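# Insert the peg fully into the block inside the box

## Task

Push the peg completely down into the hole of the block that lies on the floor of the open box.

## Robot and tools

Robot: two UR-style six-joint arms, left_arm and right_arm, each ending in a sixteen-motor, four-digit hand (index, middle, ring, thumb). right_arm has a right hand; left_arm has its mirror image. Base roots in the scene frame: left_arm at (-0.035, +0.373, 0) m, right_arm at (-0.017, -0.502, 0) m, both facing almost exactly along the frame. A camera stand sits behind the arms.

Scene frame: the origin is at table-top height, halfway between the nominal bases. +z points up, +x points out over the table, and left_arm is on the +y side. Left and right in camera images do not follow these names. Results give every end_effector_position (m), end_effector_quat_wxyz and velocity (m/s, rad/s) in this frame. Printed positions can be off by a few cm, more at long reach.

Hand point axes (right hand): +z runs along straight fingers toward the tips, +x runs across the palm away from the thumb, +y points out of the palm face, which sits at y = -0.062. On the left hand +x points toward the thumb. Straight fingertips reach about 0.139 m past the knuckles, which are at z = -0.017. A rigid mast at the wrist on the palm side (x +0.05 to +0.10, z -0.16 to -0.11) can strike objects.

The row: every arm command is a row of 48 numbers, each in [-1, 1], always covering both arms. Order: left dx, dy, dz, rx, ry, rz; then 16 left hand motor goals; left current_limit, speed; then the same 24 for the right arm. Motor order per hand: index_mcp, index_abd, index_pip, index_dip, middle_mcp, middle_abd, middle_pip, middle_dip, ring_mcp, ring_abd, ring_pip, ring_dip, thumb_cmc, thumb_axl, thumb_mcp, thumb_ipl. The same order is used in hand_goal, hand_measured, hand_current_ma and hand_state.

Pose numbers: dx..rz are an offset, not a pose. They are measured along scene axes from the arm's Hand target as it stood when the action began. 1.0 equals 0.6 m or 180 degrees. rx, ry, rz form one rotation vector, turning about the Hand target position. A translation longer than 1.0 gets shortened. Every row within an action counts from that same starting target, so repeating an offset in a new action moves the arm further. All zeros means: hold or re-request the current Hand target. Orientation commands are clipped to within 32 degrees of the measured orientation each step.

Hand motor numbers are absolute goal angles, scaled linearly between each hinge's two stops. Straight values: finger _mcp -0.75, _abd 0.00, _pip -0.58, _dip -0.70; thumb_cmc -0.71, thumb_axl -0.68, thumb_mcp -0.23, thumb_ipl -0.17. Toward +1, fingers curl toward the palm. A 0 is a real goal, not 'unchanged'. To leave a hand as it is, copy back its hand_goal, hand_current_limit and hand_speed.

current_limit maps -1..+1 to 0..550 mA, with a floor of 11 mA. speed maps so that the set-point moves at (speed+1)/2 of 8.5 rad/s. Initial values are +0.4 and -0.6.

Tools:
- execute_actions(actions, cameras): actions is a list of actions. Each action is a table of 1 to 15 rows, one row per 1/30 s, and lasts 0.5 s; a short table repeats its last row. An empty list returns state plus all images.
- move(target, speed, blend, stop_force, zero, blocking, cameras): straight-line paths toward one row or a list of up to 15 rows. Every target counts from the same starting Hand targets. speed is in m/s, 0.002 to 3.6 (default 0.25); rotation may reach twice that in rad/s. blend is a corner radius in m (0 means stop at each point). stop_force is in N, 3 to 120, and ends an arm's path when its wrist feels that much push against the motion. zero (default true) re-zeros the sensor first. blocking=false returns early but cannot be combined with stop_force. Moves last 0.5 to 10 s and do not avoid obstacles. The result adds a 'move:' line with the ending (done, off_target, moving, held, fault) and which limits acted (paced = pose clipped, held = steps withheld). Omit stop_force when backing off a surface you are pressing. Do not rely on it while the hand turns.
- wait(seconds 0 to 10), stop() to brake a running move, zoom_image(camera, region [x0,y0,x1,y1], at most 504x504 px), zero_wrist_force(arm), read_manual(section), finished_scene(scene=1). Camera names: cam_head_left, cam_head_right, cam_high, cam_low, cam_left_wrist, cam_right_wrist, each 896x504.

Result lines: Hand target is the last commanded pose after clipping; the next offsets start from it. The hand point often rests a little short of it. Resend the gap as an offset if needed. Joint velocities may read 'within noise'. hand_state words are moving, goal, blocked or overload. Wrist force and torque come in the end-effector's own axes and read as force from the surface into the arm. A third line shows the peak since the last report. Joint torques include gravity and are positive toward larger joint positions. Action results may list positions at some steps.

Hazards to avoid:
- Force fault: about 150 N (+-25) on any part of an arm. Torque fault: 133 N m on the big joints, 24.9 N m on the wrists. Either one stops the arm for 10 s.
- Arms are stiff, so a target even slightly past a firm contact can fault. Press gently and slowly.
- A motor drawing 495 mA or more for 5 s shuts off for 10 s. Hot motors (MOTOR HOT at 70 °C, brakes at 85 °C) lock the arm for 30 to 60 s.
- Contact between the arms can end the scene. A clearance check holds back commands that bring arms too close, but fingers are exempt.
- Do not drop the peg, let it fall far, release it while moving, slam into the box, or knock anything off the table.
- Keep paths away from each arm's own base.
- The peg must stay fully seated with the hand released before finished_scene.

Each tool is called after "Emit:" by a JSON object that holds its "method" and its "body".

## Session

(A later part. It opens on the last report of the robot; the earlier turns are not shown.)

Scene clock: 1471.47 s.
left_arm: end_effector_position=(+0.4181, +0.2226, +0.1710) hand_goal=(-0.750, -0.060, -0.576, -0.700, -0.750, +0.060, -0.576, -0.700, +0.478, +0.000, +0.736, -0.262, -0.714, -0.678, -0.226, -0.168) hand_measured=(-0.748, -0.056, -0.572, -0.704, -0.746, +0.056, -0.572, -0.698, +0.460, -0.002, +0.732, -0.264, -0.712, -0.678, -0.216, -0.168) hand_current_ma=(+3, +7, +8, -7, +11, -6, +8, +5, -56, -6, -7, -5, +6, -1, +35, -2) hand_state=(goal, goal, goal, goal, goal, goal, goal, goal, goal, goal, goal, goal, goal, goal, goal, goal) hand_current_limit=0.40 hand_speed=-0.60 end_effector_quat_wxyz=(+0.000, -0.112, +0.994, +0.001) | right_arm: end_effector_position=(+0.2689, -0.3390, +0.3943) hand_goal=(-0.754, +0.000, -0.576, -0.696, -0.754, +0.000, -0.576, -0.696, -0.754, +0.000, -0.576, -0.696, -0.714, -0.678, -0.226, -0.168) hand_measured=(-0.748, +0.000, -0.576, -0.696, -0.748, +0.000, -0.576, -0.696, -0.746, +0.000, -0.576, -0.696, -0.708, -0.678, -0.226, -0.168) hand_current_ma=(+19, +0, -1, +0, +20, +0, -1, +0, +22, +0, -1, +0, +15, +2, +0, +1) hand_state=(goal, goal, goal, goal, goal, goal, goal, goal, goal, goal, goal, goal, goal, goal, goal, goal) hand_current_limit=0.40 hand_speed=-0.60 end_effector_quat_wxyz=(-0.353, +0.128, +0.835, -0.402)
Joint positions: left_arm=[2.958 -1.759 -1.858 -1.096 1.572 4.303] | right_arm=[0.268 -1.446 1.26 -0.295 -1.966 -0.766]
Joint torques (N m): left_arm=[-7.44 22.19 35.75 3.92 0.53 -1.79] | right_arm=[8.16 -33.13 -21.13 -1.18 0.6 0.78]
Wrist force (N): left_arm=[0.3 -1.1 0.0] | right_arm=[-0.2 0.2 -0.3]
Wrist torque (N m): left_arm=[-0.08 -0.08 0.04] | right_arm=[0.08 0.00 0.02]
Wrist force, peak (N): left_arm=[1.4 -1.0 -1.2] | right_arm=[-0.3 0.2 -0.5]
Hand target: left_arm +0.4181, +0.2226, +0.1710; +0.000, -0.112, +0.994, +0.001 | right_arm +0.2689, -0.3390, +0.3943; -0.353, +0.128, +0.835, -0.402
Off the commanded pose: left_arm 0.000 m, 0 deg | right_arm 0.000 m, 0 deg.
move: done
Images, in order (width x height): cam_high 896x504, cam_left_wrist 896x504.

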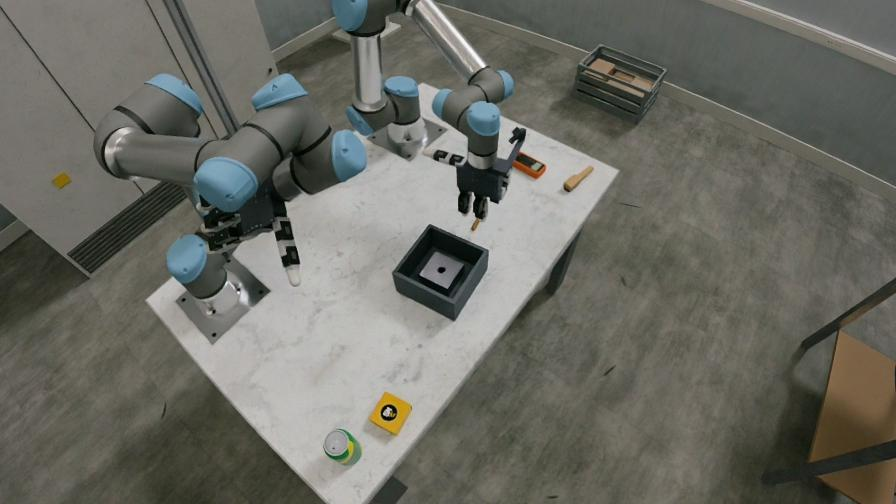

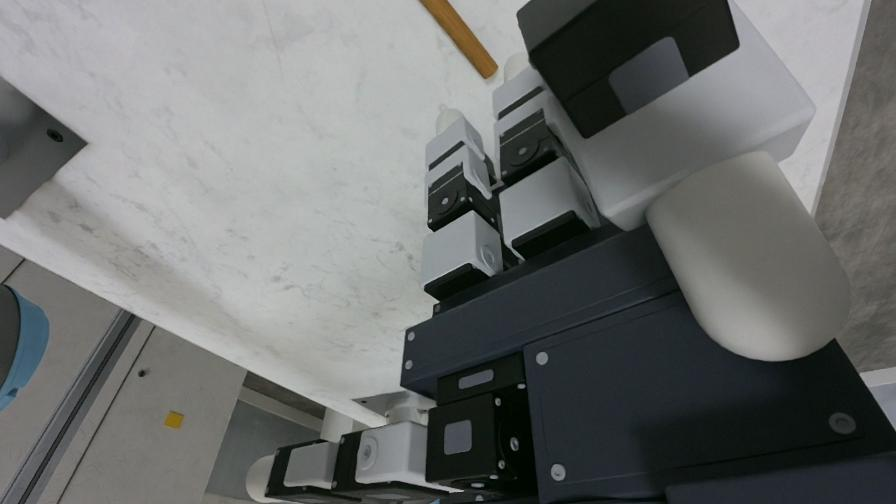

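Emit:
{"method": "move", "body": {"target": [-0.0018,0.0023,-0.0825,0,0,0,-0.75,-0.06,-0.576,-0.7,-0.75,0.06,-0.576,-0.7,0.479,0,0.737,-0.261,-0.714,-0.678,-0.226,-0.168,0.4,-0.6,0,0,0,0,0,0,-0.754,0,-0.576,-0.696,-0.754,0,-0.576,-0.696,-0.754,0,-0.576,-0.696,-0.714,-0.678,-0.226,-0.168,0.4,-0.6], "speed": 0.04, "stop_force": 5}}

Emit:
{"method": "move", "body": {"target": [0,0,0,0,0,0,-0.75,0.05,-0.576,-0.7,-0.75,-0.05,-0.576,-0.7,0.479,0,0.737,-0.261,-0.714,-0.678,-0.226,-0.168,0.5,-0.93,0,0,0,0,0,0,-0.754,0,-0.576,-0.696,-0.754,0,-0.576,-0.696,-0.754,0,-0.576,-0.696,-0.714,-0.678,-0.226,-0.168,0.4,-0.6], "cameras": ["cam_high","cam_left_wrist","cam_low"]}}

Emit:
{"method": "zoom_image", "body": {"camera": "cam_left_wrist", "region": [400, 0, 600, 150]}}

Scene clock: 1488.33 s.
left_arm: end_effector_position=(+0.4170, +0.2240, +0.1216) hand_goal=(-0.750, -0.060, -0.576, -0.700, -0.750, +0.060, -0.576, -0.700, +0.478, +0.000, +0.736, -0.262, -0.714, -0.678, -0.226, -0.168) hand_measured=(-0.748, -0.058, -0.574, -0.702, -0.746, +0.058, -0.572, -0.698, +0.462, -0.002, +0.732, -0.264, -0.712, -0.678, -0.216, -0.168) hand_current_ma=(+3, +6, +6, -5, +11, -5, +7, +5, -55, -6, -7, -5, +6, -1, +35, -2) hand_state=(goal, goal, goal, goal, goal, goal, goal, goal, goal, goal, goal, goal, goal, goal, goal, goal) hand_current_limit=0.40 hand_speed=-0.60 end_effector_quat_wxyz=(+0.000, -0.112, +0.994, +0.001) | right_arm: end_effector_position=(+0.2689, -0.3390, +0.3943) hand_goal=(-0.754, +0.000, -0.576, -0.696, -0.754, +0.000, -0.576, -0.696, -0.754, +0.000, -0.576, -0.696, -0.714, -0.678, -0.226, -0.168) hand_measured=(-0.748, +0.000, -0.576, -0.696, -0.748, +0.000, -0.576, -0.696, -0.746, +0.000, -0.576, -0.696, -0.708, -0.678, -0.226, -0.168) hand_current_ma=(+19, +0, -1, +0, +20, +0, -1, +0, +22, +0, -1, +0, +15, +2, +0, +1) hand_state=(goal, goal, goal, goal, goal, goal, goal, goal, goal, goal, goal, goal, goal, goal, goal, goal) hand_current_limit=0.40 hand_speed=-0.60 end_effector_quat_wxyz=(-0.353, +0.128, +0.835, -0.402)
Joint positions: left_arm=[2.96 -1.819 -1.929 -0.966 1.572 4.306] | right_arm=[0.268 -1.446 1.26 -0.295 -1.966 -0.766]
Joint torques (N m): left_arm=[2.06 38.58 33.93 3.77 1.41 0.17] | right_arm=[8.28 -33.1 -21.81 -1.26 0.34 0.6]
Wrist force (N): left_arm=[0.4 -1.1 -5.7] | right_arm=[0.0 0.1 -0.2]
Wrist torque (N m): left_arm=[0.34 -0.02 0.01] | right_arm=[0.06 -0.01 0.02]
Wrist force, peak (N): left_arm=[0.4 -1.1 -15.1] | right_arm=[-0.1 0.0 -0.6]
Hand target: left_arm +0.4170, +0.2239, +0.1216; +0.000, -0.112, +0.994, +0.001 | right_arm +0.2689, -0.3390, +0.3943; -0.353, +0.128, +0.835, -0.402
Off the commanded pose: left_arm 0.000 m, 0 deg | right_arm 0.000 m, 0 deg.
move: contact (left_arm)

Scene clock: 1488.93 s.
left_arm: end_effector_position=(+0.4170, +0.2240, +0.1216) hand_goal=(-0.750, +0.050, -0.576, -0.700, -0.750, -0.050, -0.576, -0.700, +0.478, +0.000, +0.736, -0.262, -0.714, -0.678, -0.226, -0.168) hand_measured=(-0.748, -0.028, -0.574, -0.702, -0.746, +0.024, -0.572, -0.698, +0.462, -0.002, +0.732, -0.264, -0.712, -0.678, -0.216, -0.168) hand_current_ma=(+3, -261, +6, -5, +11, +248, +7, +5, -55, -6, -7, -5, +6, -1, +35, -2) hand_state=(goal, blocked, goal, goal, goal, blocked, goal, goal, goal, goal, goal, goal, goal, goal, goal, goal) hand_current_limit=0.50 hand_speed=-0.93 end_effector_quat_wxyz=(+0.000, -0.112, +0.994, +0.001) | right_arm: end_effector_position=(+0.2689, -0.3390, +0.3943) hand_goal=(-0.754, +0.000, -0.576, -0.696, -0.754, +0.000, -0.576, -0.696, -0.754, +0.000, -0.576, -0.696, -0.714, -0.678, -0.226, -0.168) hand_measured=(-0.748, +0.000, -0.576, -0.696, -0.748, +0.000, -0.576, -0.696, -0.746, +0.000, -0.576, -0.696, -0.708, -0.678, -0.226, -0.168) hand_current_ma=(+19, +0, -1, +0, +20, +0, -1, +0, +22, +0, -1, +0, +15, +2, +0, +1) hand_state=(goal, goal, goal, goal, goal, goal, goal, goal, goal, goal, goal, goal, goal, goal, goal, goal) hand_current_limit=0.40 hand_speed=-0.60 end_effector_quat_wxyz=(-0.353, +0.128, +0.835, -0.402)
Joint positions: left_arm=[2.96 -1.819 -1.929 -0.966 1.572 4.306] | right_arm=[0.268 -1.446 1.26 -0.295 -1.966 -0.766]
Joint torques (N m): left_arm=[-0.69 36.6 31.72 3.37 1.38 -0.79] | right_arm=[8.66 -32.25 -20.16 -1.03 0.43 0.86]
Wrist force (N): left_arm=[0.1 -1.2 -7.9] | right_arm=[-0.2 0.1 -0.1]
Wrist torque (N m): left_arm=[0.50 -0.03 -0.01] | right_arm=[0.05 0.00 0.01]
Wrist force, peak (N): left_arm=[0.1 -1.3 -8.0] | right_arm=[-0.3 0.2 -0.2]
Hand target: left_arm +0.4170, +0.2239, +0.1216; +0.000, -0.112, +0.994, +0.001 | right_arm +0.2689, -0.3390, +0.3943; -0.353, +0.128, +0.835, -0.402
Off the commanded pose: left_arm 0.000 m, 0 deg | right_arm 0.000 m, 0 deg.
move: done
Images, in order (width x height): cam_high 896x504, cam_low 896x504, cam_left_wrist 896x504.

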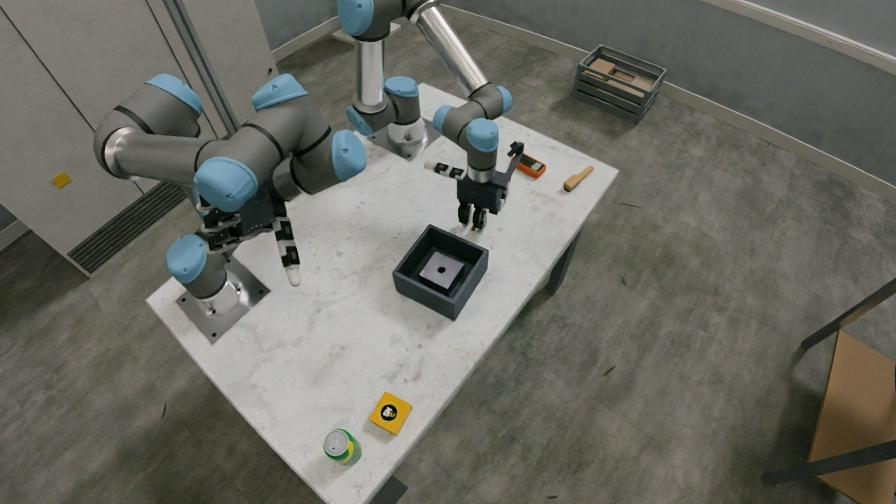

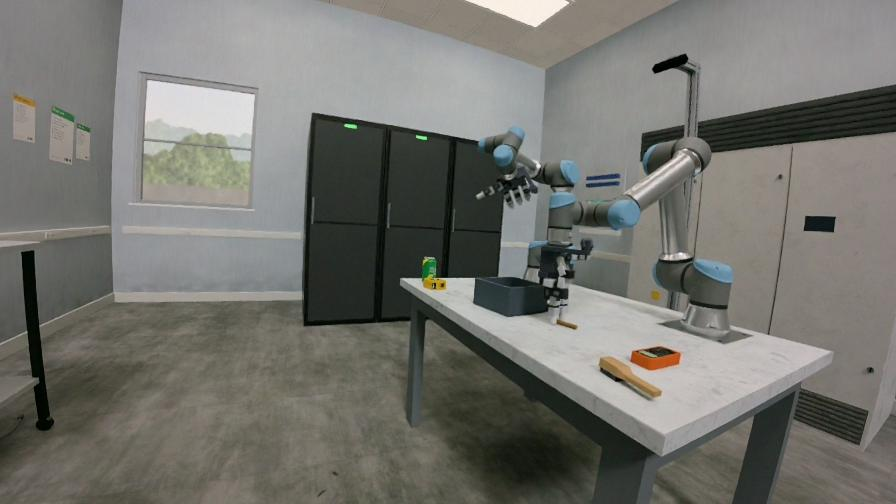

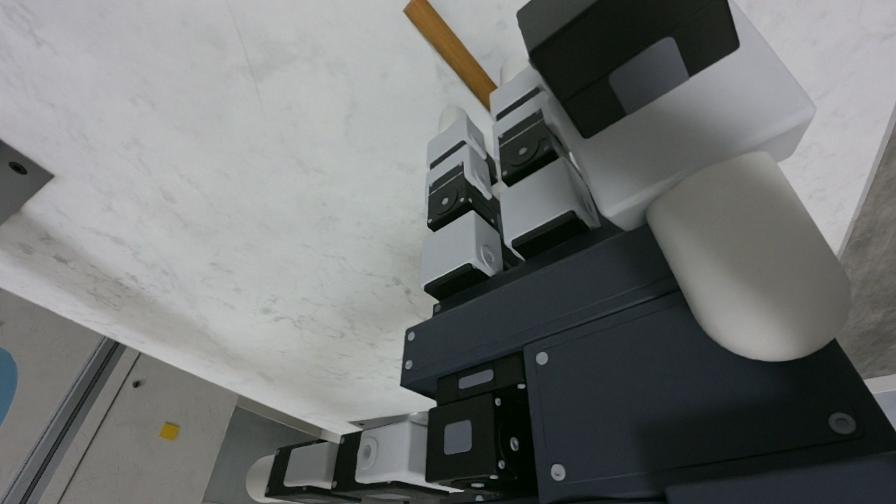

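Scaled by 2.520 from the camera's 896x504 image, which has a finer 1280x720 frame.

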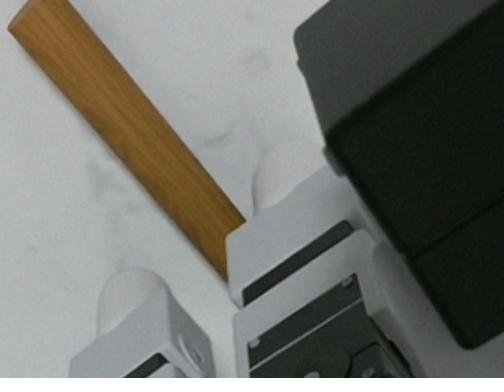

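Emit:
{"method": "move", "body": {"target": [0,0,0.0025,0,0,0,-0.75,0.06,-0.576,-0.7,-0.75,-0.06,-0.576,-0.7,0.479,0,0.737,-0.261,-0.714,-0.678,-0.226,-0.168,0.5,-0.93,0,0,0,0,0,0,-0.754,0,-0.576,-0.696,-0.754,0,-0.576,-0.696,-0.754,0,-0.576,-0.696,-0.714,-0.678,-0.226,-0.168,0.4,-0.6], "speed": 0.03, "cameras": ["cam_high","cam_left_wrist","cam_low"]}}

Emit:
{"method": "zoom_image", "body": {"camera": "cam_left_wrist", "region": [400, 0, 600, 150]}}

Scene clock: 1494.27 s.
left_arm: end_effector_position=(+0.4170, +0.2239, +0.1231) hand_goal=(-0.750, +0.060, -0.576, -0.700, -0.750, -0.060, -0.576, -0.700, +0.478, +0.000, +0.736, -0.262, -0.714, -0.678, -0.226, -0.168) hand_measured=(-0.748, +0.056, -0.574, -0.702, -0.746, -0.056, -0.572, -0.698, +0.462, -0.002, +0.732, -0.264, -0.712, -0.678, -0.216, -0.168) hand_current_ma=(+3, -7, +6, -5, +11, +7, +7, +5, -55, -6, -7, -5, +6, -1, +35, -2) hand_state=(goal, goal, goal, goal, goal, goal, goal, goal, goal, goal, goal, goal, goal, goal, goal, goal) hand_current_limit=0.50 hand_speed=-0.93 end_effector_quat_wxyz=(+0.000, -0.112, +0.994, +0.001) | right_arm: end_effector_position=(+0.2689, -0.3390, +0.3943) hand_goal=(-0.754, +0.000, -0.576, -0.696, -0.754, +0.000, -0.576, -0.696, -0.754, +0.000, -0.576, -0.696, -0.714, -0.678, -0.226, -0.168) hand_measured=(-0.748, +0.000, -0.576, -0.696, -0.748, +0.000, -0.576, -0.696, -0.746, +0.000, -0.576, -0.696, -0.708, -0.678, -0.226, -0.168) hand_current_ma=(+19, +0, -1, +0, +20, +0, -1, +0, +22, +0, -1, +0, +15, +2, +0, +1) hand_state=(goal, goal, goal, goal, goal, goal, goal, goal, goal, goal, goal, goal, goal, goal, goal, goal) hand_current_limit=0.40 hand_speed=-0.60 end_effector_quat_wxyz=(-0.353, +0.128, +0.835, -0.402)
Joint positions: left_arm=[2.96 -1.817 -1.927 -0.97 1.572 4.306] | right_arm=[0.268 -1.446 1.26 -0.295 -1.966 -0.766]
Joint torques (N m): left_arm=[-0.94 39.34 33.17 2.37 1.57 -1.44] | right_arm=[8.26 -33.17 -22.04 -1.28 0.45 1.02]
Wrist force (N): left_arm=[0.0 -1.5 -0.2] | right_arm=[0.0 0.1 -0.3]
Wrist torque (N m): left_arm=[-0.12 -0.03 -0.02] | right_arm=[0.08 -0.01 0.02]
Wrist force, peak (N): left_arm=[0.0 -1.2 -8.2] | right_arm=[-0.1 0.1 -0.5]
Hand target: left_arm +0.4170, +0.2239, +0.1231; +0.000, -0.112, +0.994, +0.001 | right_arm +0.2689, -0.3390, +0.3943; -0.353, +0.128, +0.835, -0.402
Off the commanded pose: left_arm 0.000 m, 0 deg | right_arm 0.000 m, 0 deg.
move: done
Images, in order (width x height): cam_high 896x504, cam_low 896x504, cam_left_wrist 896x504.

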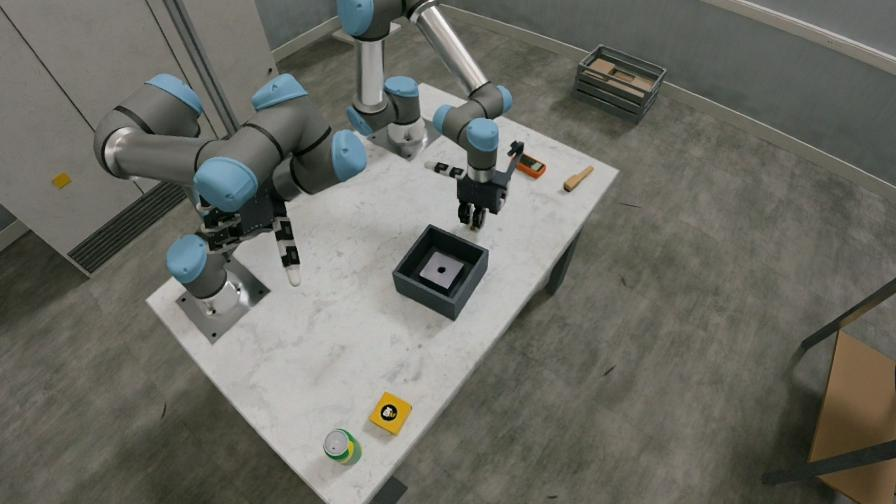

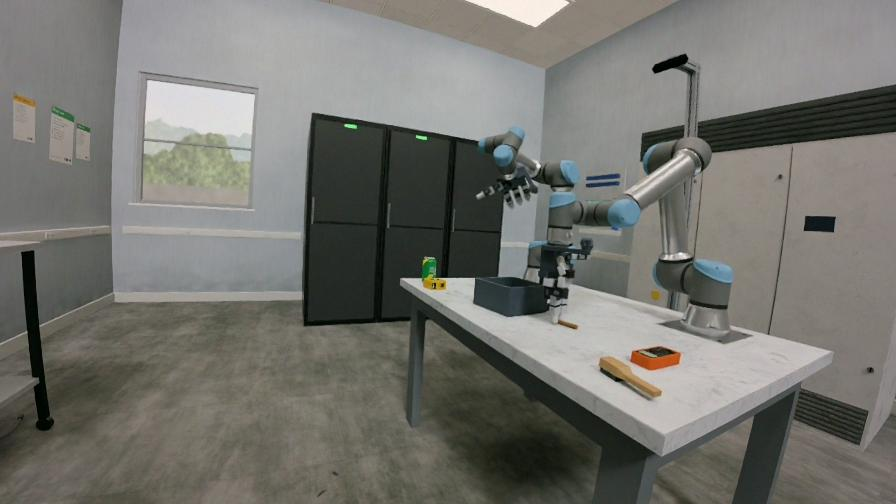

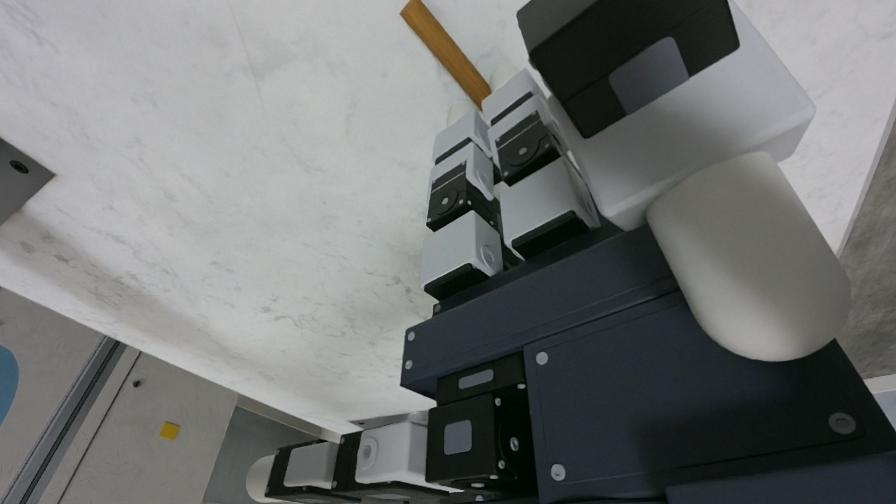

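Scaled by 2.520 from the camera's 896x504 image, which has a finer 1280x720 frame.

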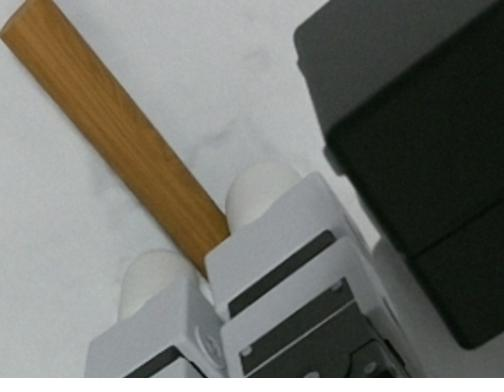

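Emit:
{"method": "move", "body": {"target": [0,0,0,0,0,0,-0.75,0.16,-0.576,-0.7,-0.75,-0.16,-0.576,-0.7,0.479,0,0.737,-0.261,-0.714,-0.678,-0.226,-0.168,0.5,-0.95,0,0,0,0,0,0,-0.754,0,-0.576,-0.696,-0.754,0,-0.576,-0.696,-0.754,0,-0.576,-0.696,-0.714,-0.678,-0.226,-0.168,0.4,-0.6], "speed": 0.03, "cameras": ["cam_left_wrist","cam_low"]}}

Emit:
{"method": "zoom_image", "body": {"camera": "cam_left_wrist", "region": [400, 0, 600, 150]}}

Scene clock: 1498.60 s.
left_arm: end_effector_position=(+0.4170, +0.2239, +0.1231) hand_goal=(-0.750, +0.160, -0.576, -0.700, -0.750, -0.160, -0.576, -0.700, +0.478, +0.000, +0.736, -0.262, -0.714, -0.678, -0.226, -0.168) hand_measured=(-0.748, +0.070, -0.574, -0.702, -0.746, -0.070, -0.572, -0.698, +0.462, -0.002, +0.732, -0.264, -0.712, -0.678, -0.216, -0.168) hand_current_ma=(+3, -295, +6, -5, +11, +296, +7, +5, -55, -6, -7, -5, +6, -1, +35, -2) hand_state=(goal, moving, goal, goal, goal, moving, goal, goal, goal, goal, goal, goal, goal, goal, goal, goal) hand_current_limit=0.50 hand_speed=-0.95 end_effector_quat_wxyz=(+0.000, -0.112, +0.994, +0.001) | right_arm: end_effector_position=(+0.2689, -0.3390, +0.3943) hand_goal=(-0.754, +0.000, -0.576, -0.696, -0.754, +0.000, -0.576, -0.696, -0.754, +0.000, -0.576, -0.696, -0.714, -0.678, -0.226, -0.168) hand_measured=(-0.748, +0.000, -0.576, -0.696, -0.748, +0.000, -0.576, -0.696, -0.746, +0.000, -0.576, -0.696, -0.708, -0.678, -0.226, -0.168) hand_current_ma=(+19, +0, -1, +0, +20, +0, -1, +0, +22, +0, -1, +0, +15, +2, +0, +1) hand_state=(goal, goal, goal, goal, goal, goal, goal, goal, goal, goal, goal, goal, goal, goal, goal, goal) hand_current_limit=0.40 hand_speed=-0.60 end_effector_quat_wxyz=(-0.353, +0.128, +0.835, -0.402)
Joint positions: left_arm=[2.96 -1.817 -1.927 -0.97 1.572 4.306] | right_arm=[0.268 -1.446 1.26 -0.295 -1.966 -0.766]
Joint torques (N m): left_arm=[-0.96 23.63 9.38 4.14 1.4 -1.37] | right_arm=[8.43 -33.12 -21.76 -1.37 0.37 0.86]
Wrist force (N): left_arm=[0.1 -1.2 -0.2] | right_arm=[-0.1 -0.2 -0.4]
Wrist torque (N m): left_arm=[-0.08 -0.05 -0.02] | right_arm=[0.04 0.00 0.01]
Wrist force, peak (N): left_arm=[0.3 -1.3 -0.3] | right_arm=[-0.2 0.2 -0.5]
Hand target: left_arm +0.4170, +0.2239, +0.1231; +0.000, -0.112, +0.994, +0.001 | right_arm +0.2689, -0.3390, +0.3943; -0.353, +0.128, +0.835, -0.402
Off the commanded pose: left_arm 0.000 m, 0 deg | right_arm 0.000 m, 0 deg.
move: done
Images, in order (width x height): cam_low 896x504, cam_left_wrist 896x504.

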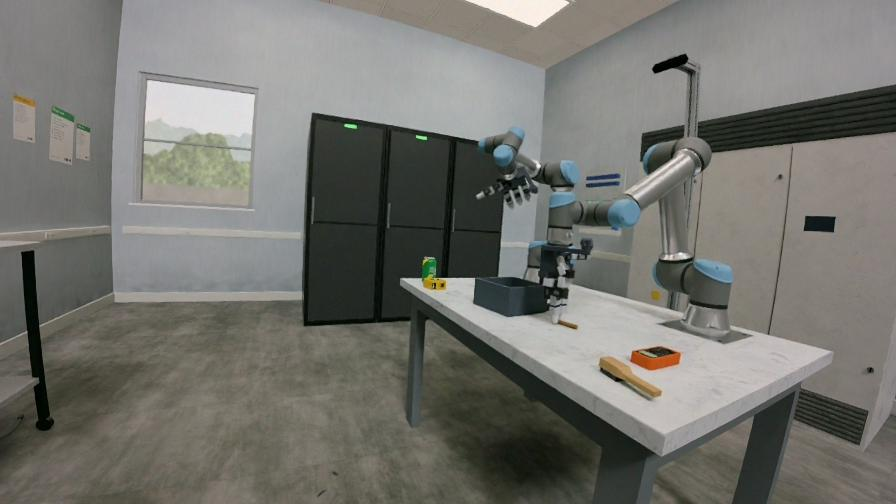

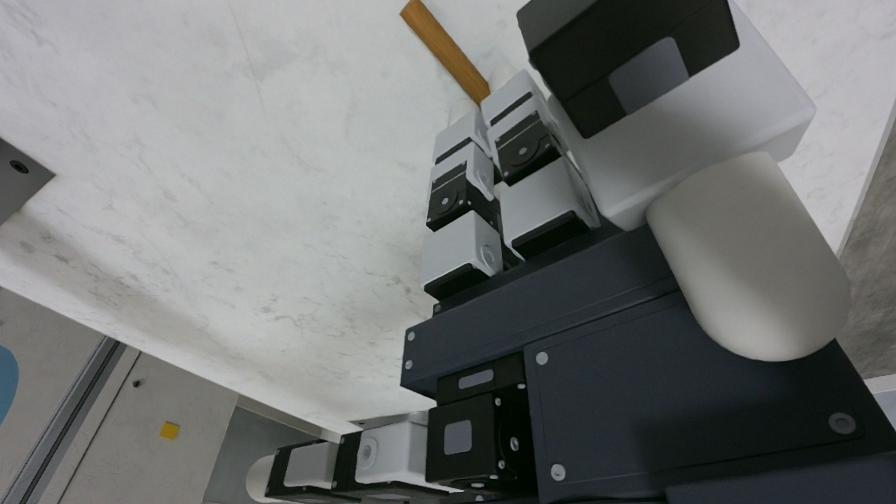

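Scaled by 2.520 from the camera's 896x504 image, which has a finer 1280x720 frame.

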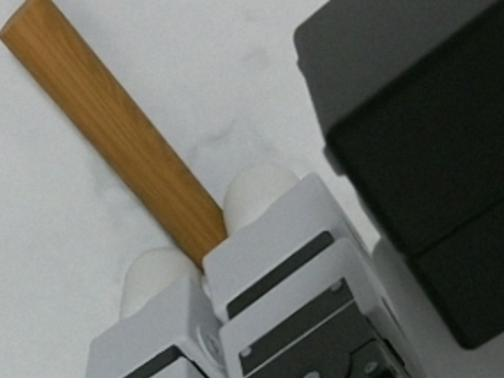

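Emit:
{"method": "move", "body": {"target": [0,0,0.14,0,0,0,-0.75,0.16,-0.576,-0.7,-0.75,-0.16,-0.576,-0.7,0.479,0,0.737,-0.261,-0.714,-0.678,-0.226,-0.168,0.5,-0.95,0,0,0,0,0,0,-0.754,0,-0.576,-0.696,-0.754,0,-0.576,-0.696,-0.754,0,-0.576,-0.696,-0.714,-0.678,-0.226,-0.168,0.4,-0.6], "speed": 0.06, "cameras": ["cam_left_wrist","cam_low","cam_high"]}}

Emit:
{"method": "zoom_image", "body": {"camera": "cam_left_wrist", "region": [400, 0, 600, 150]}}

Emit:
{"method": "zoom_image", "body": {"camera": "cam_low", "region": [500, 240, 620, 330]}}

Scene clock: 1504.40 s.
left_arm: end_effector_position=(+0.4171, +0.2239, +0.2072) hand_goal=(-0.750, +0.160, -0.576, -0.700, -0.750, -0.160, -0.576, -0.700, +0.478, +0.000, +0.736, -0.262, -0.714, -0.678, -0.226, -0.168) hand_measured=(-0.748, +0.070, -0.574, -0.702, -0.746, -0.070, -0.572, -0.698, +0.462, -0.002, +0.732, -0.264, -0.712, -0.678, -0.216, -0.168) hand_current_ma=(+2, -311, +3, -5, +11, +311, +7, +5, -54, -6, -7, -5, +6, -1, +35, -2) hand_state=(goal, blocked, goal, goal, goal, blocked, goal, goal, goal, goal, goal, goal, goal, goal, goal, goal) hand_current_limit=0.50 hand_speed=-0.95 end_effector_quat_wxyz=(+0.000, -0.112, +0.994, +0.001) | right_arm: end_effector_position=(+0.2689, -0.3390, +0.3943) hand_goal=(-0.754, +0.000, -0.576, -0.696, -0.754, +0.000, -0.576, -0.696, -0.754, +0.000, -0.576, -0.696, -0.714, -0.678, -0.226, -0.168) hand_measured=(-0.748, +0.000, -0.576, -0.696, -0.748, +0.000, -0.576, -0.696, -0.746, +0.000, -0.576, -0.696, -0.708, -0.678, -0.226, -0.168) hand_current_ma=(+19, +0, -1, +0, +20, +0, -1, +0, +22, +0, -1, +0, +15, +2, +0, +1) hand_state=(goal, goal, goal, goal, goal, goal, goal, goal, goal, goal, goal, goal, goal, goal, goal, goal) hand_current_limit=0.40 hand_speed=-0.60 end_effector_quat_wxyz=(-0.353, +0.128, +0.835, -0.402)
Joint positions: left_arm=[2.96 -1.719 -1.804 -1.189 1.572 4.306] | right_arm=[0.268 -1.446 1.26 -0.295 -1.966 -0.766]
Joint torques (N m): left_arm=[0.53 21.29 9.53 2.64 1.66 -1.13] | right_arm=[7.17 -33.35 -22.75 -1.1 0.37 0.59]
Wrist force (N): left_arm=[0.2 -1.0 0.1] | right_arm=[0.0 0.1 -0.2]
Wrist torque (N m): left_arm=[-0.08 -0.07 -0.02] | right_arm=[0.06 -0.02 0.03]
Wrist force, peak (N): left_arm=[0.2 -1.2 -0.7] | right_arm=[0.0 0.3 -0.5]
Hand target: left_arm +0.4170, +0.2239, +0.2071; +0.000, -0.112, +0.994, +0.001 | right_arm +0.2689, -0.3390, +0.3943; -0.353, +0.128, +0.835, -0.402
Off the commanded pose: left_arm 0.000 m, 0 deg | right_arm 0.000 m, 0 deg.
move: done
Images, in order (width x height): cam_high 896x504, cam_low 896x504, cam_left_wrist 896x504.

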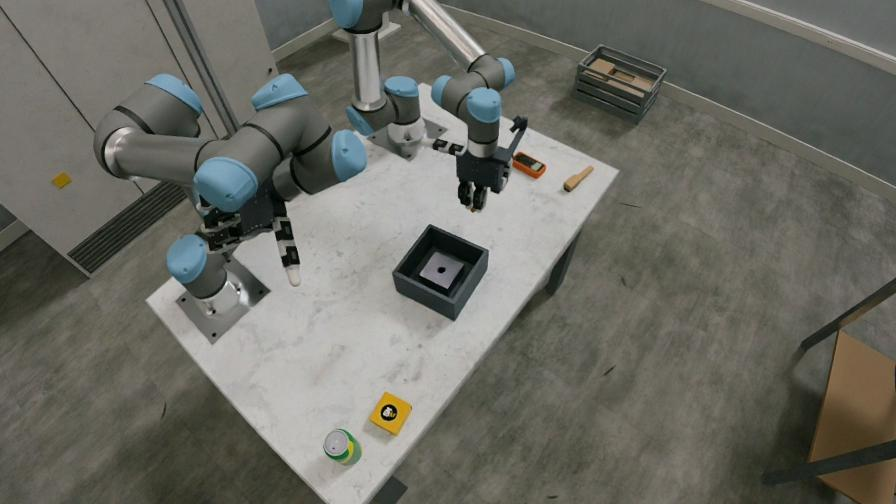

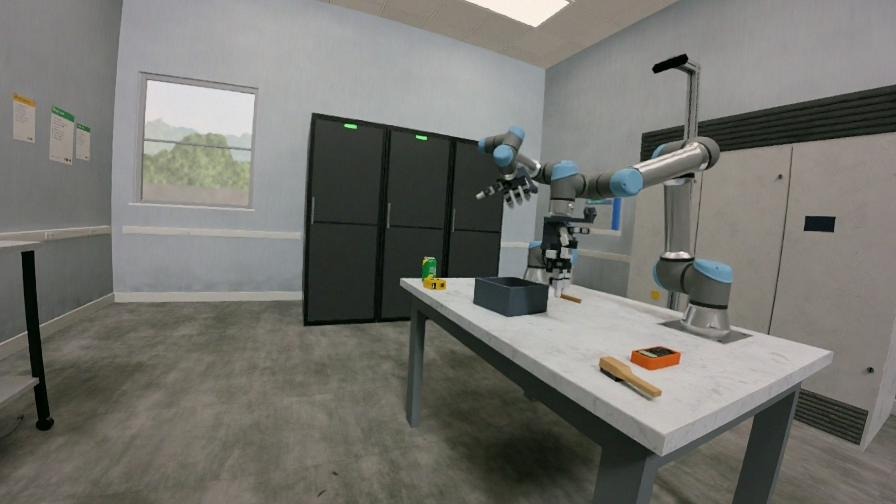

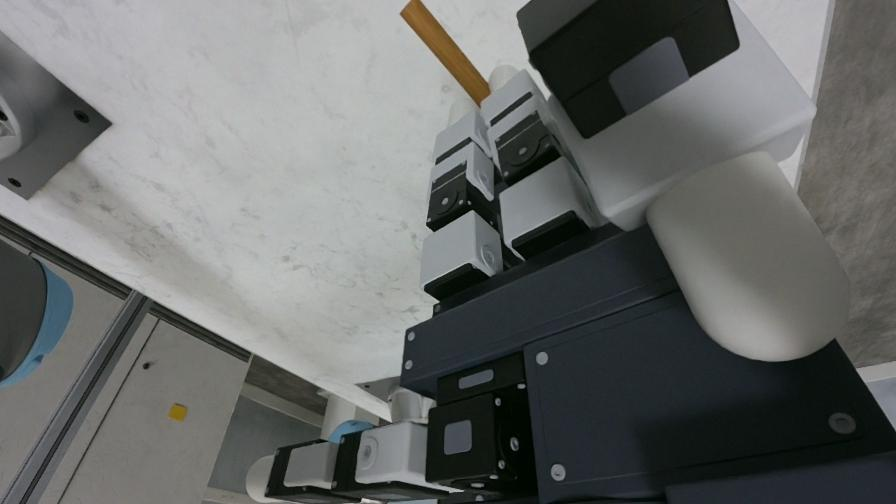

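Scaled by 2.520 from the camera's 896x504 image, which has a finer 1280x720 frame.

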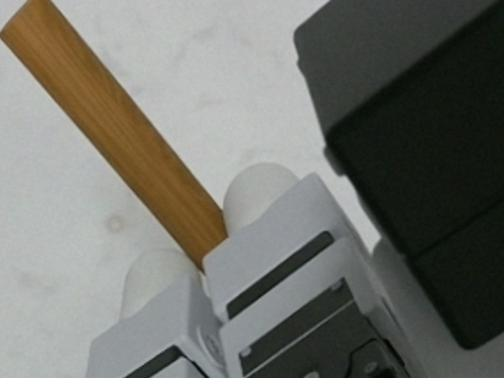

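Scaled by 4.200 from the camera's 896x504 image, which has a finer 1280x720 frame.

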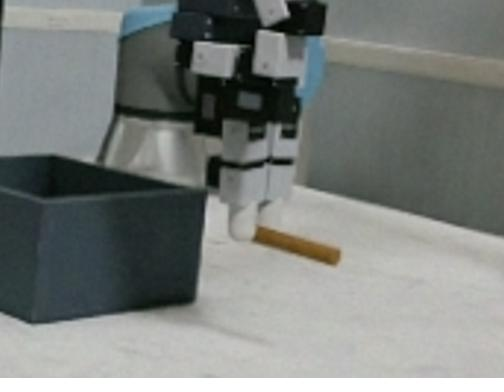

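Emit:
{"method": "move", "body": {"target": [[0,0,0.055,0,0,0,-0.75,0.16,-0.576,-0.7,-0.75,-0.16,-0.576,-0.7,0.479,0,0.737,-0.261,-0.714,-0.678,-0.226,-0.168,0.5,-0.95,0,0,0,0,0,0,-0.754,0,-0.576,-0.696,-0.754,0,-0.576,-0.696,-0.754,0,-0.576,-0.696,-0.714,-0.678,-0.226,-0.168,0.4,-0.6],[0.0632,-0.2307,0.0217,-0.1923,-0.0305,-0.0414,-0.75,0.16,-0.576,-0.7,-0.75,-0.16,-0.576,-0.7,0.479,0,0.737,-0.261,-0.714,-0.678,-0.226,-0.168,0.5,-0.95,0,0,0,0,0,0,-0.754,0,-0.576,-0.696,-0.754,0,-0.576,-0.696,-0.754,0,-0.576,-0.696,-0.714,-0.678,-0.226,-0.168,0.4,-0.6]], "speed": 0.12, "blend": [0.03,0], "cameras": ["cam_left_wrist","cam_low","cam_high"]}}

Emit:
{"method": "zoom_image", "body": {"camera": "cam_left_wrist", "region": [350, 0, 600, 180]}}

Emit:
{"method": "zoom_image", "body": {"camera": "cam_high", "region": [370, 180, 540, 330]}}

Scene clock: 1553.67 s.
left_arm: end_effector_position=(+0.4549, +0.0856, +0.2199) hand_goal=(-0.750, +0.160, -0.576, -0.700, -0.750, -0.160, -0.576, -0.700, +0.478, +0.000, +0.736, -0.262, -0.714, -0.678, -0.226, -0.168) hand_measured=(-0.748, +0.070, -0.574, -0.702, -0.744, -0.070, -0.572, -0.698, +0.462, -0.002, +0.732, -0.264, -0.712, -0.678, -0.218, -0.168) hand_current_ma=(+7, -311, +3, -5, +19, +311, +7, +5, -52, -6, -7, -5, +7, -1, +33, -2) hand_state=(goal, blocked, goal, goal, goal, blocked, goal, goal, goal, goal, goal, goal, goal, goal, goal, goal) hand_current_limit=0.50 hand_speed=-0.95 end_effector_quat_wxyz=(+0.013, -0.043, +0.953, -0.300) | right_arm: end_effector_position=(+0.2689, -0.3390, +0.3943) hand_goal=(-0.754, +0.000, -0.576, -0.696, -0.754, +0.000, -0.576, -0.696, -0.754, +0.000, -0.576, -0.696, -0.714, -0.678, -0.226, -0.168) hand_measured=(-0.748, +0.000, -0.576, -0.696, -0.748, +0.000, -0.576, -0.696, -0.746, +0.000, -0.576, -0.696, -0.708, -0.678, -0.226, -0.168) hand_current_ma=(+19, +0, -1, +0, +20, +0, -1, +0, +22, +0, -1, +0, +15, +2, +0, +1) hand_state=(goal, goal, goal, goal, goal, goal, goal, goal, goal, goal, goal, goal, goal, goal, goal, goal) hand_current_limit=0.40 hand_speed=-0.60 end_effector_quat_wxyz=(-0.353, +0.128, +0.835, -0.402)
Joint positions: left_arm=[2.971 -1.747 -1.765 -1.022 0.985 4.397] | right_arm=[0.268 -1.446 1.26 -0.295 -1.966 -0.766]
Joint torques (N m): left_arm=[2.58 41.86 33.69 2.61 -1.35 -1.83] | right_arm=[8.2 -33.62 -21.99 -1.37 0.5 0.74]
Wrist force (N): left_arm=[0.3 -1.2 0.6] | right_arm=[0.0 0.0 -0.2]
Wrist torque (N m): left_arm=[-0.21 -0.05 0.09] | right_arm=[0.05 -0.02 0.03]
Wrist force, peak (N): left_arm=[0.1 -1.1 1.7] | right_arm=[-0.3 0.1 -0.5]
Hand target: left_arm +0.4550, +0.0855, +0.2201; +0.014, -0.043, +0.953, -0.300 | right_arm +0.2689, -0.3390, +0.3943; -0.353, +0.128, +0.835, -0.402
Off the commanded pose: left_arm 0.000 m, 0 deg | right_arm 0.000 m, 0 deg.
move: done; blend cut to 0.0165 m at target 1
Images, in order (width x height): cam_high 896x504, cam_low 896x504, cam_left_wrist 896x504.

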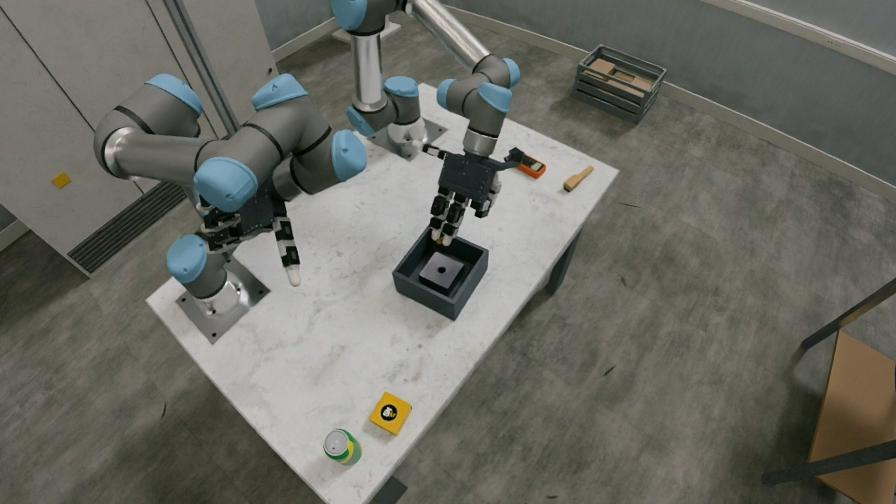

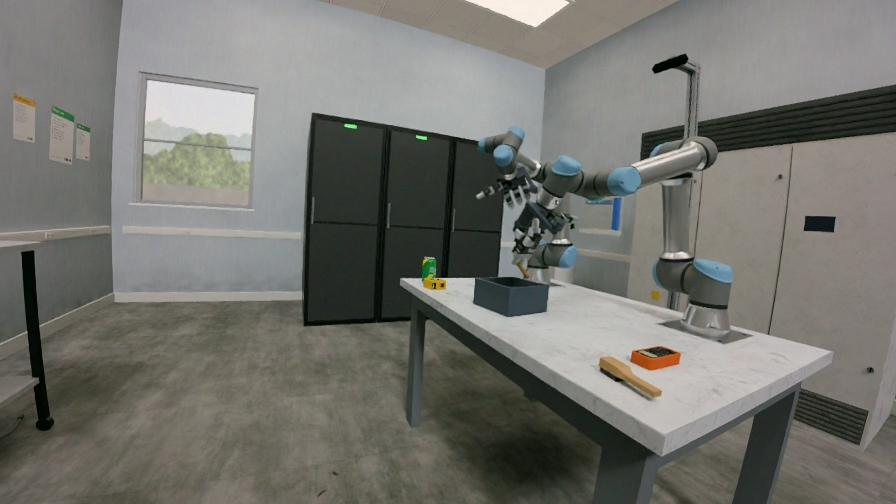

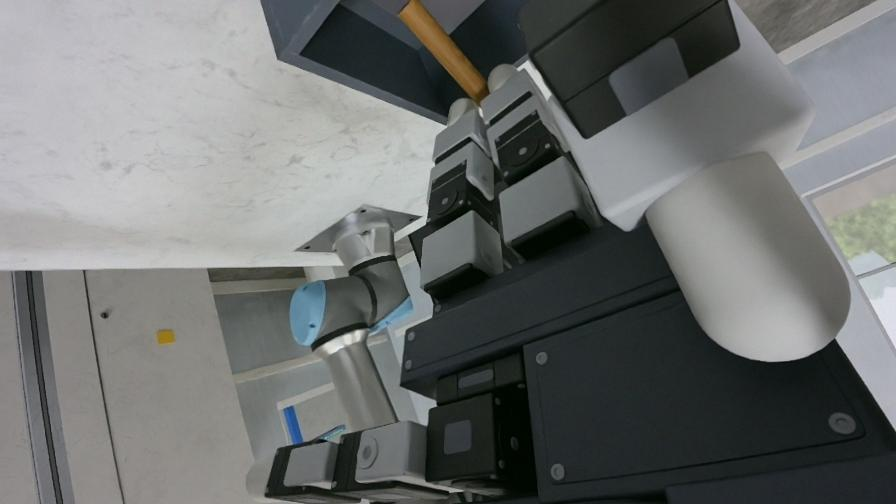

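Scaled by 2.016 from the camera's 896x504 image, which has a finer 1280x720 frame.

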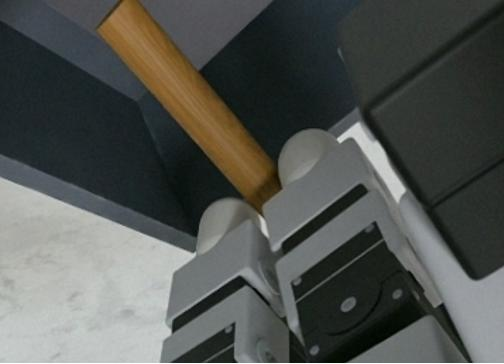

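Scaled by 2.965 from the camera's 896x504 image, which has a finer 1280x720 frame.

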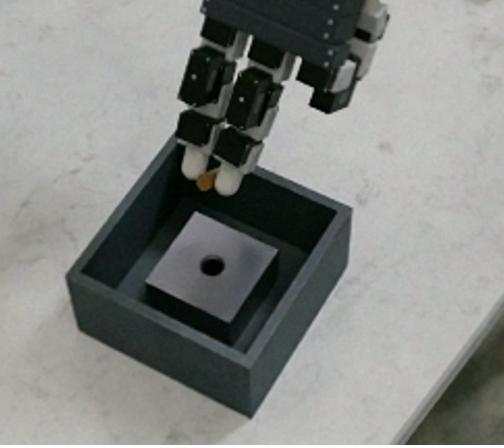

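Emit:
{"method": "move", "body": {"target": [0,0,-0.0967,0,0,0,-0.75,0.16,-0.576,-0.7,-0.75,-0.16,-0.576,-0.7,0.479,0,0.737,-0.261,-0.714,-0.678,-0.226,-0.168,0.5,-0.95,0,0,0,0,0,0,-0.754,0,-0.576,-0.696,-0.754,0,-0.576,-0.696,-0.754,0,-0.576,-0.696,-0.714,-0.678,-0.226,-0.168,0.4,-0.6], "speed": 0.06, "stop_force": 5, "cameras": ["cam_left_wrist","cam_low","cam_high"]}}

Emit:
{"method": "zoom_image", "body": {"camera": "cam_left_wrist", "region": [350, 0, 600, 180]}}

Emit:
{"method": "zoom_image", "body": {"camera": "cam_high", "region": [370, 180, 540, 330]}}

Scene clock: 1577.10 s.
left_arm: end_effector_position=(+0.4550, +0.0855, +0.1621) hand_goal=(-0.750, +0.160, -0.576, -0.700, -0.750, -0.160, -0.576, -0.700, +0.478, +0.000, +0.736, -0.262, -0.714, -0.678, -0.226, -0.168) hand_measured=(-0.746, +0.070, -0.574, -0.702, -0.742, -0.070, -0.572, -0.698, +0.462, -0.002, +0.732, -0.264, -0.710, -0.678, -0.218, -0.168) hand_current_ma=(+7, -311, +3, -5, +21, +311, +7, +5, -49, -6, -7, -5, +7, -1, +31, -2) hand_state=(goal, blocked, goal, goal, goal, blocked, goal, goal, goal, goal, goal, goal, goal, goal, goal, goal) hand_current_limit=0.50 hand_speed=-0.95 end_effector_quat_wxyz=(+0.014, -0.043, +0.953, -0.300) | right_arm: end_effector_position=(+0.2689, -0.3390, +0.3943) hand_goal=(-0.754, +0.000, -0.576, -0.696, -0.754, +0.000, -0.576, -0.696, -0.754, +0.000, -0.576, -0.696, -0.714, -0.678, -0.226, -0.168) hand_measured=(-0.748, +0.000, -0.576, -0.696, -0.748, +0.000, -0.576, -0.696, -0.746, +0.000, -0.576, -0.696, -0.708, -0.678, -0.226, -0.168) hand_current_ma=(+19, +0, -1, +0, +20, +0, -1, +0, +22, +0, -1, +0, +15, +2, +0, +1) hand_state=(goal, goal, goal, goal, goal, goal, goal, goal, goal, goal, goal, goal, goal, goal, goal, goal) hand_current_limit=0.40 hand_speed=-0.60 end_effector_quat_wxyz=(-0.353, +0.128, +0.835, -0.402)
Joint positions: left_arm=[2.971 -1.807 -1.854 -0.873 0.984 4.396] | right_arm=[0.268 -1.446 1.26 -0.295 -1.966 -0.766]
Joint torques (N m): left_arm=[2.24 42.78 37.11 4.26 -1.09 -1.82] | right_arm=[8.04 -32.81 -22.41 -1.39 0.44 0.75]
Wrist force (N): left_arm=[0.5 -1.1 0.8] | right_arm=[0.0 0.2 -0.3]
Wrist torque (N m): left_arm=[-0.21 -0.09 0.12] | right_arm=[0.07 -0.02 0.03]
Wrist force, peak (N): left_arm=[0.5 -1.9 -0.4] | right_arm=[-0.2 0.4 -0.3]
Hand target: left_arm +0.4550, +0.0855, +0.1621; +0.014, -0.043, +0.953, -0.300 | right_arm +0.2689, -0.3390, +0.3943; -0.353, +0.128, +0.835, -0.402
Off the commanded pose: left_arm 0.000 m, 0 deg | right_arm 0.000 m, 0 deg.
move: done
Images, in order (width x height): cam_high 896x504, cam_low 896x504, cam_left_wrist 896x504.

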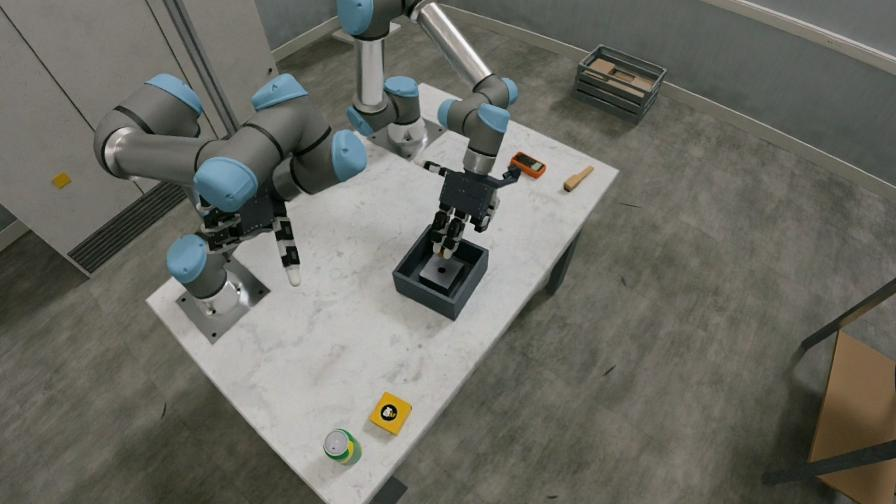

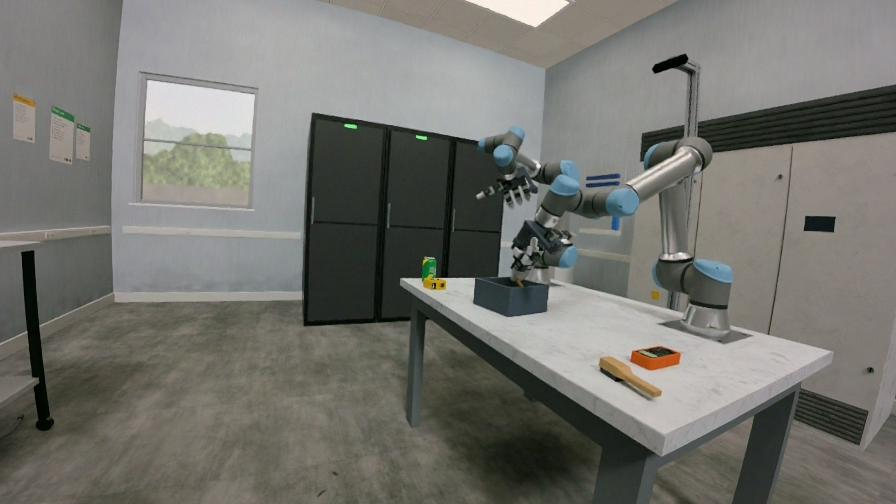

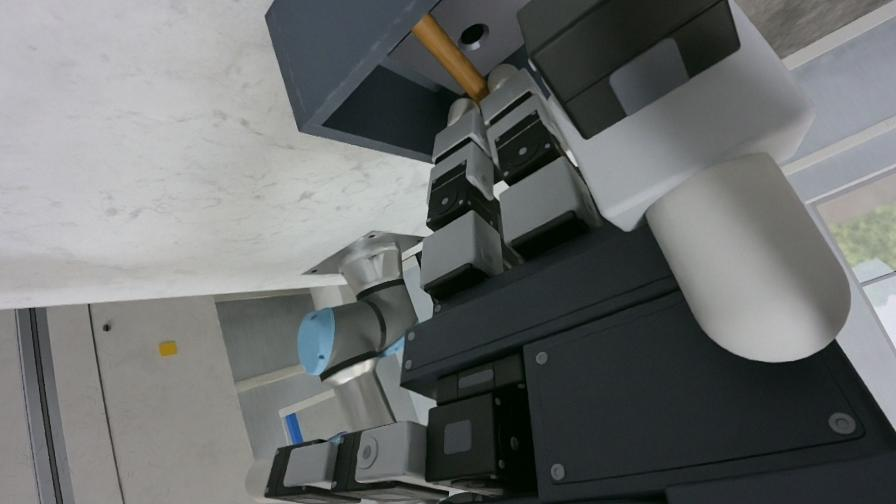

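Scaled by 2.016 from the camera's 896x504 image, which has a finer 1280x720 frame.

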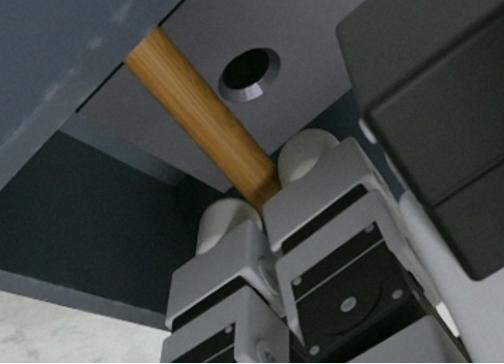

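Scaled by 2.965 from the camera's 896x504 image, which has a finer 1280x720 frame.

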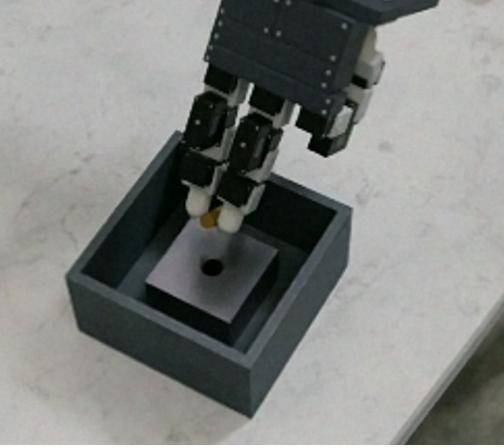

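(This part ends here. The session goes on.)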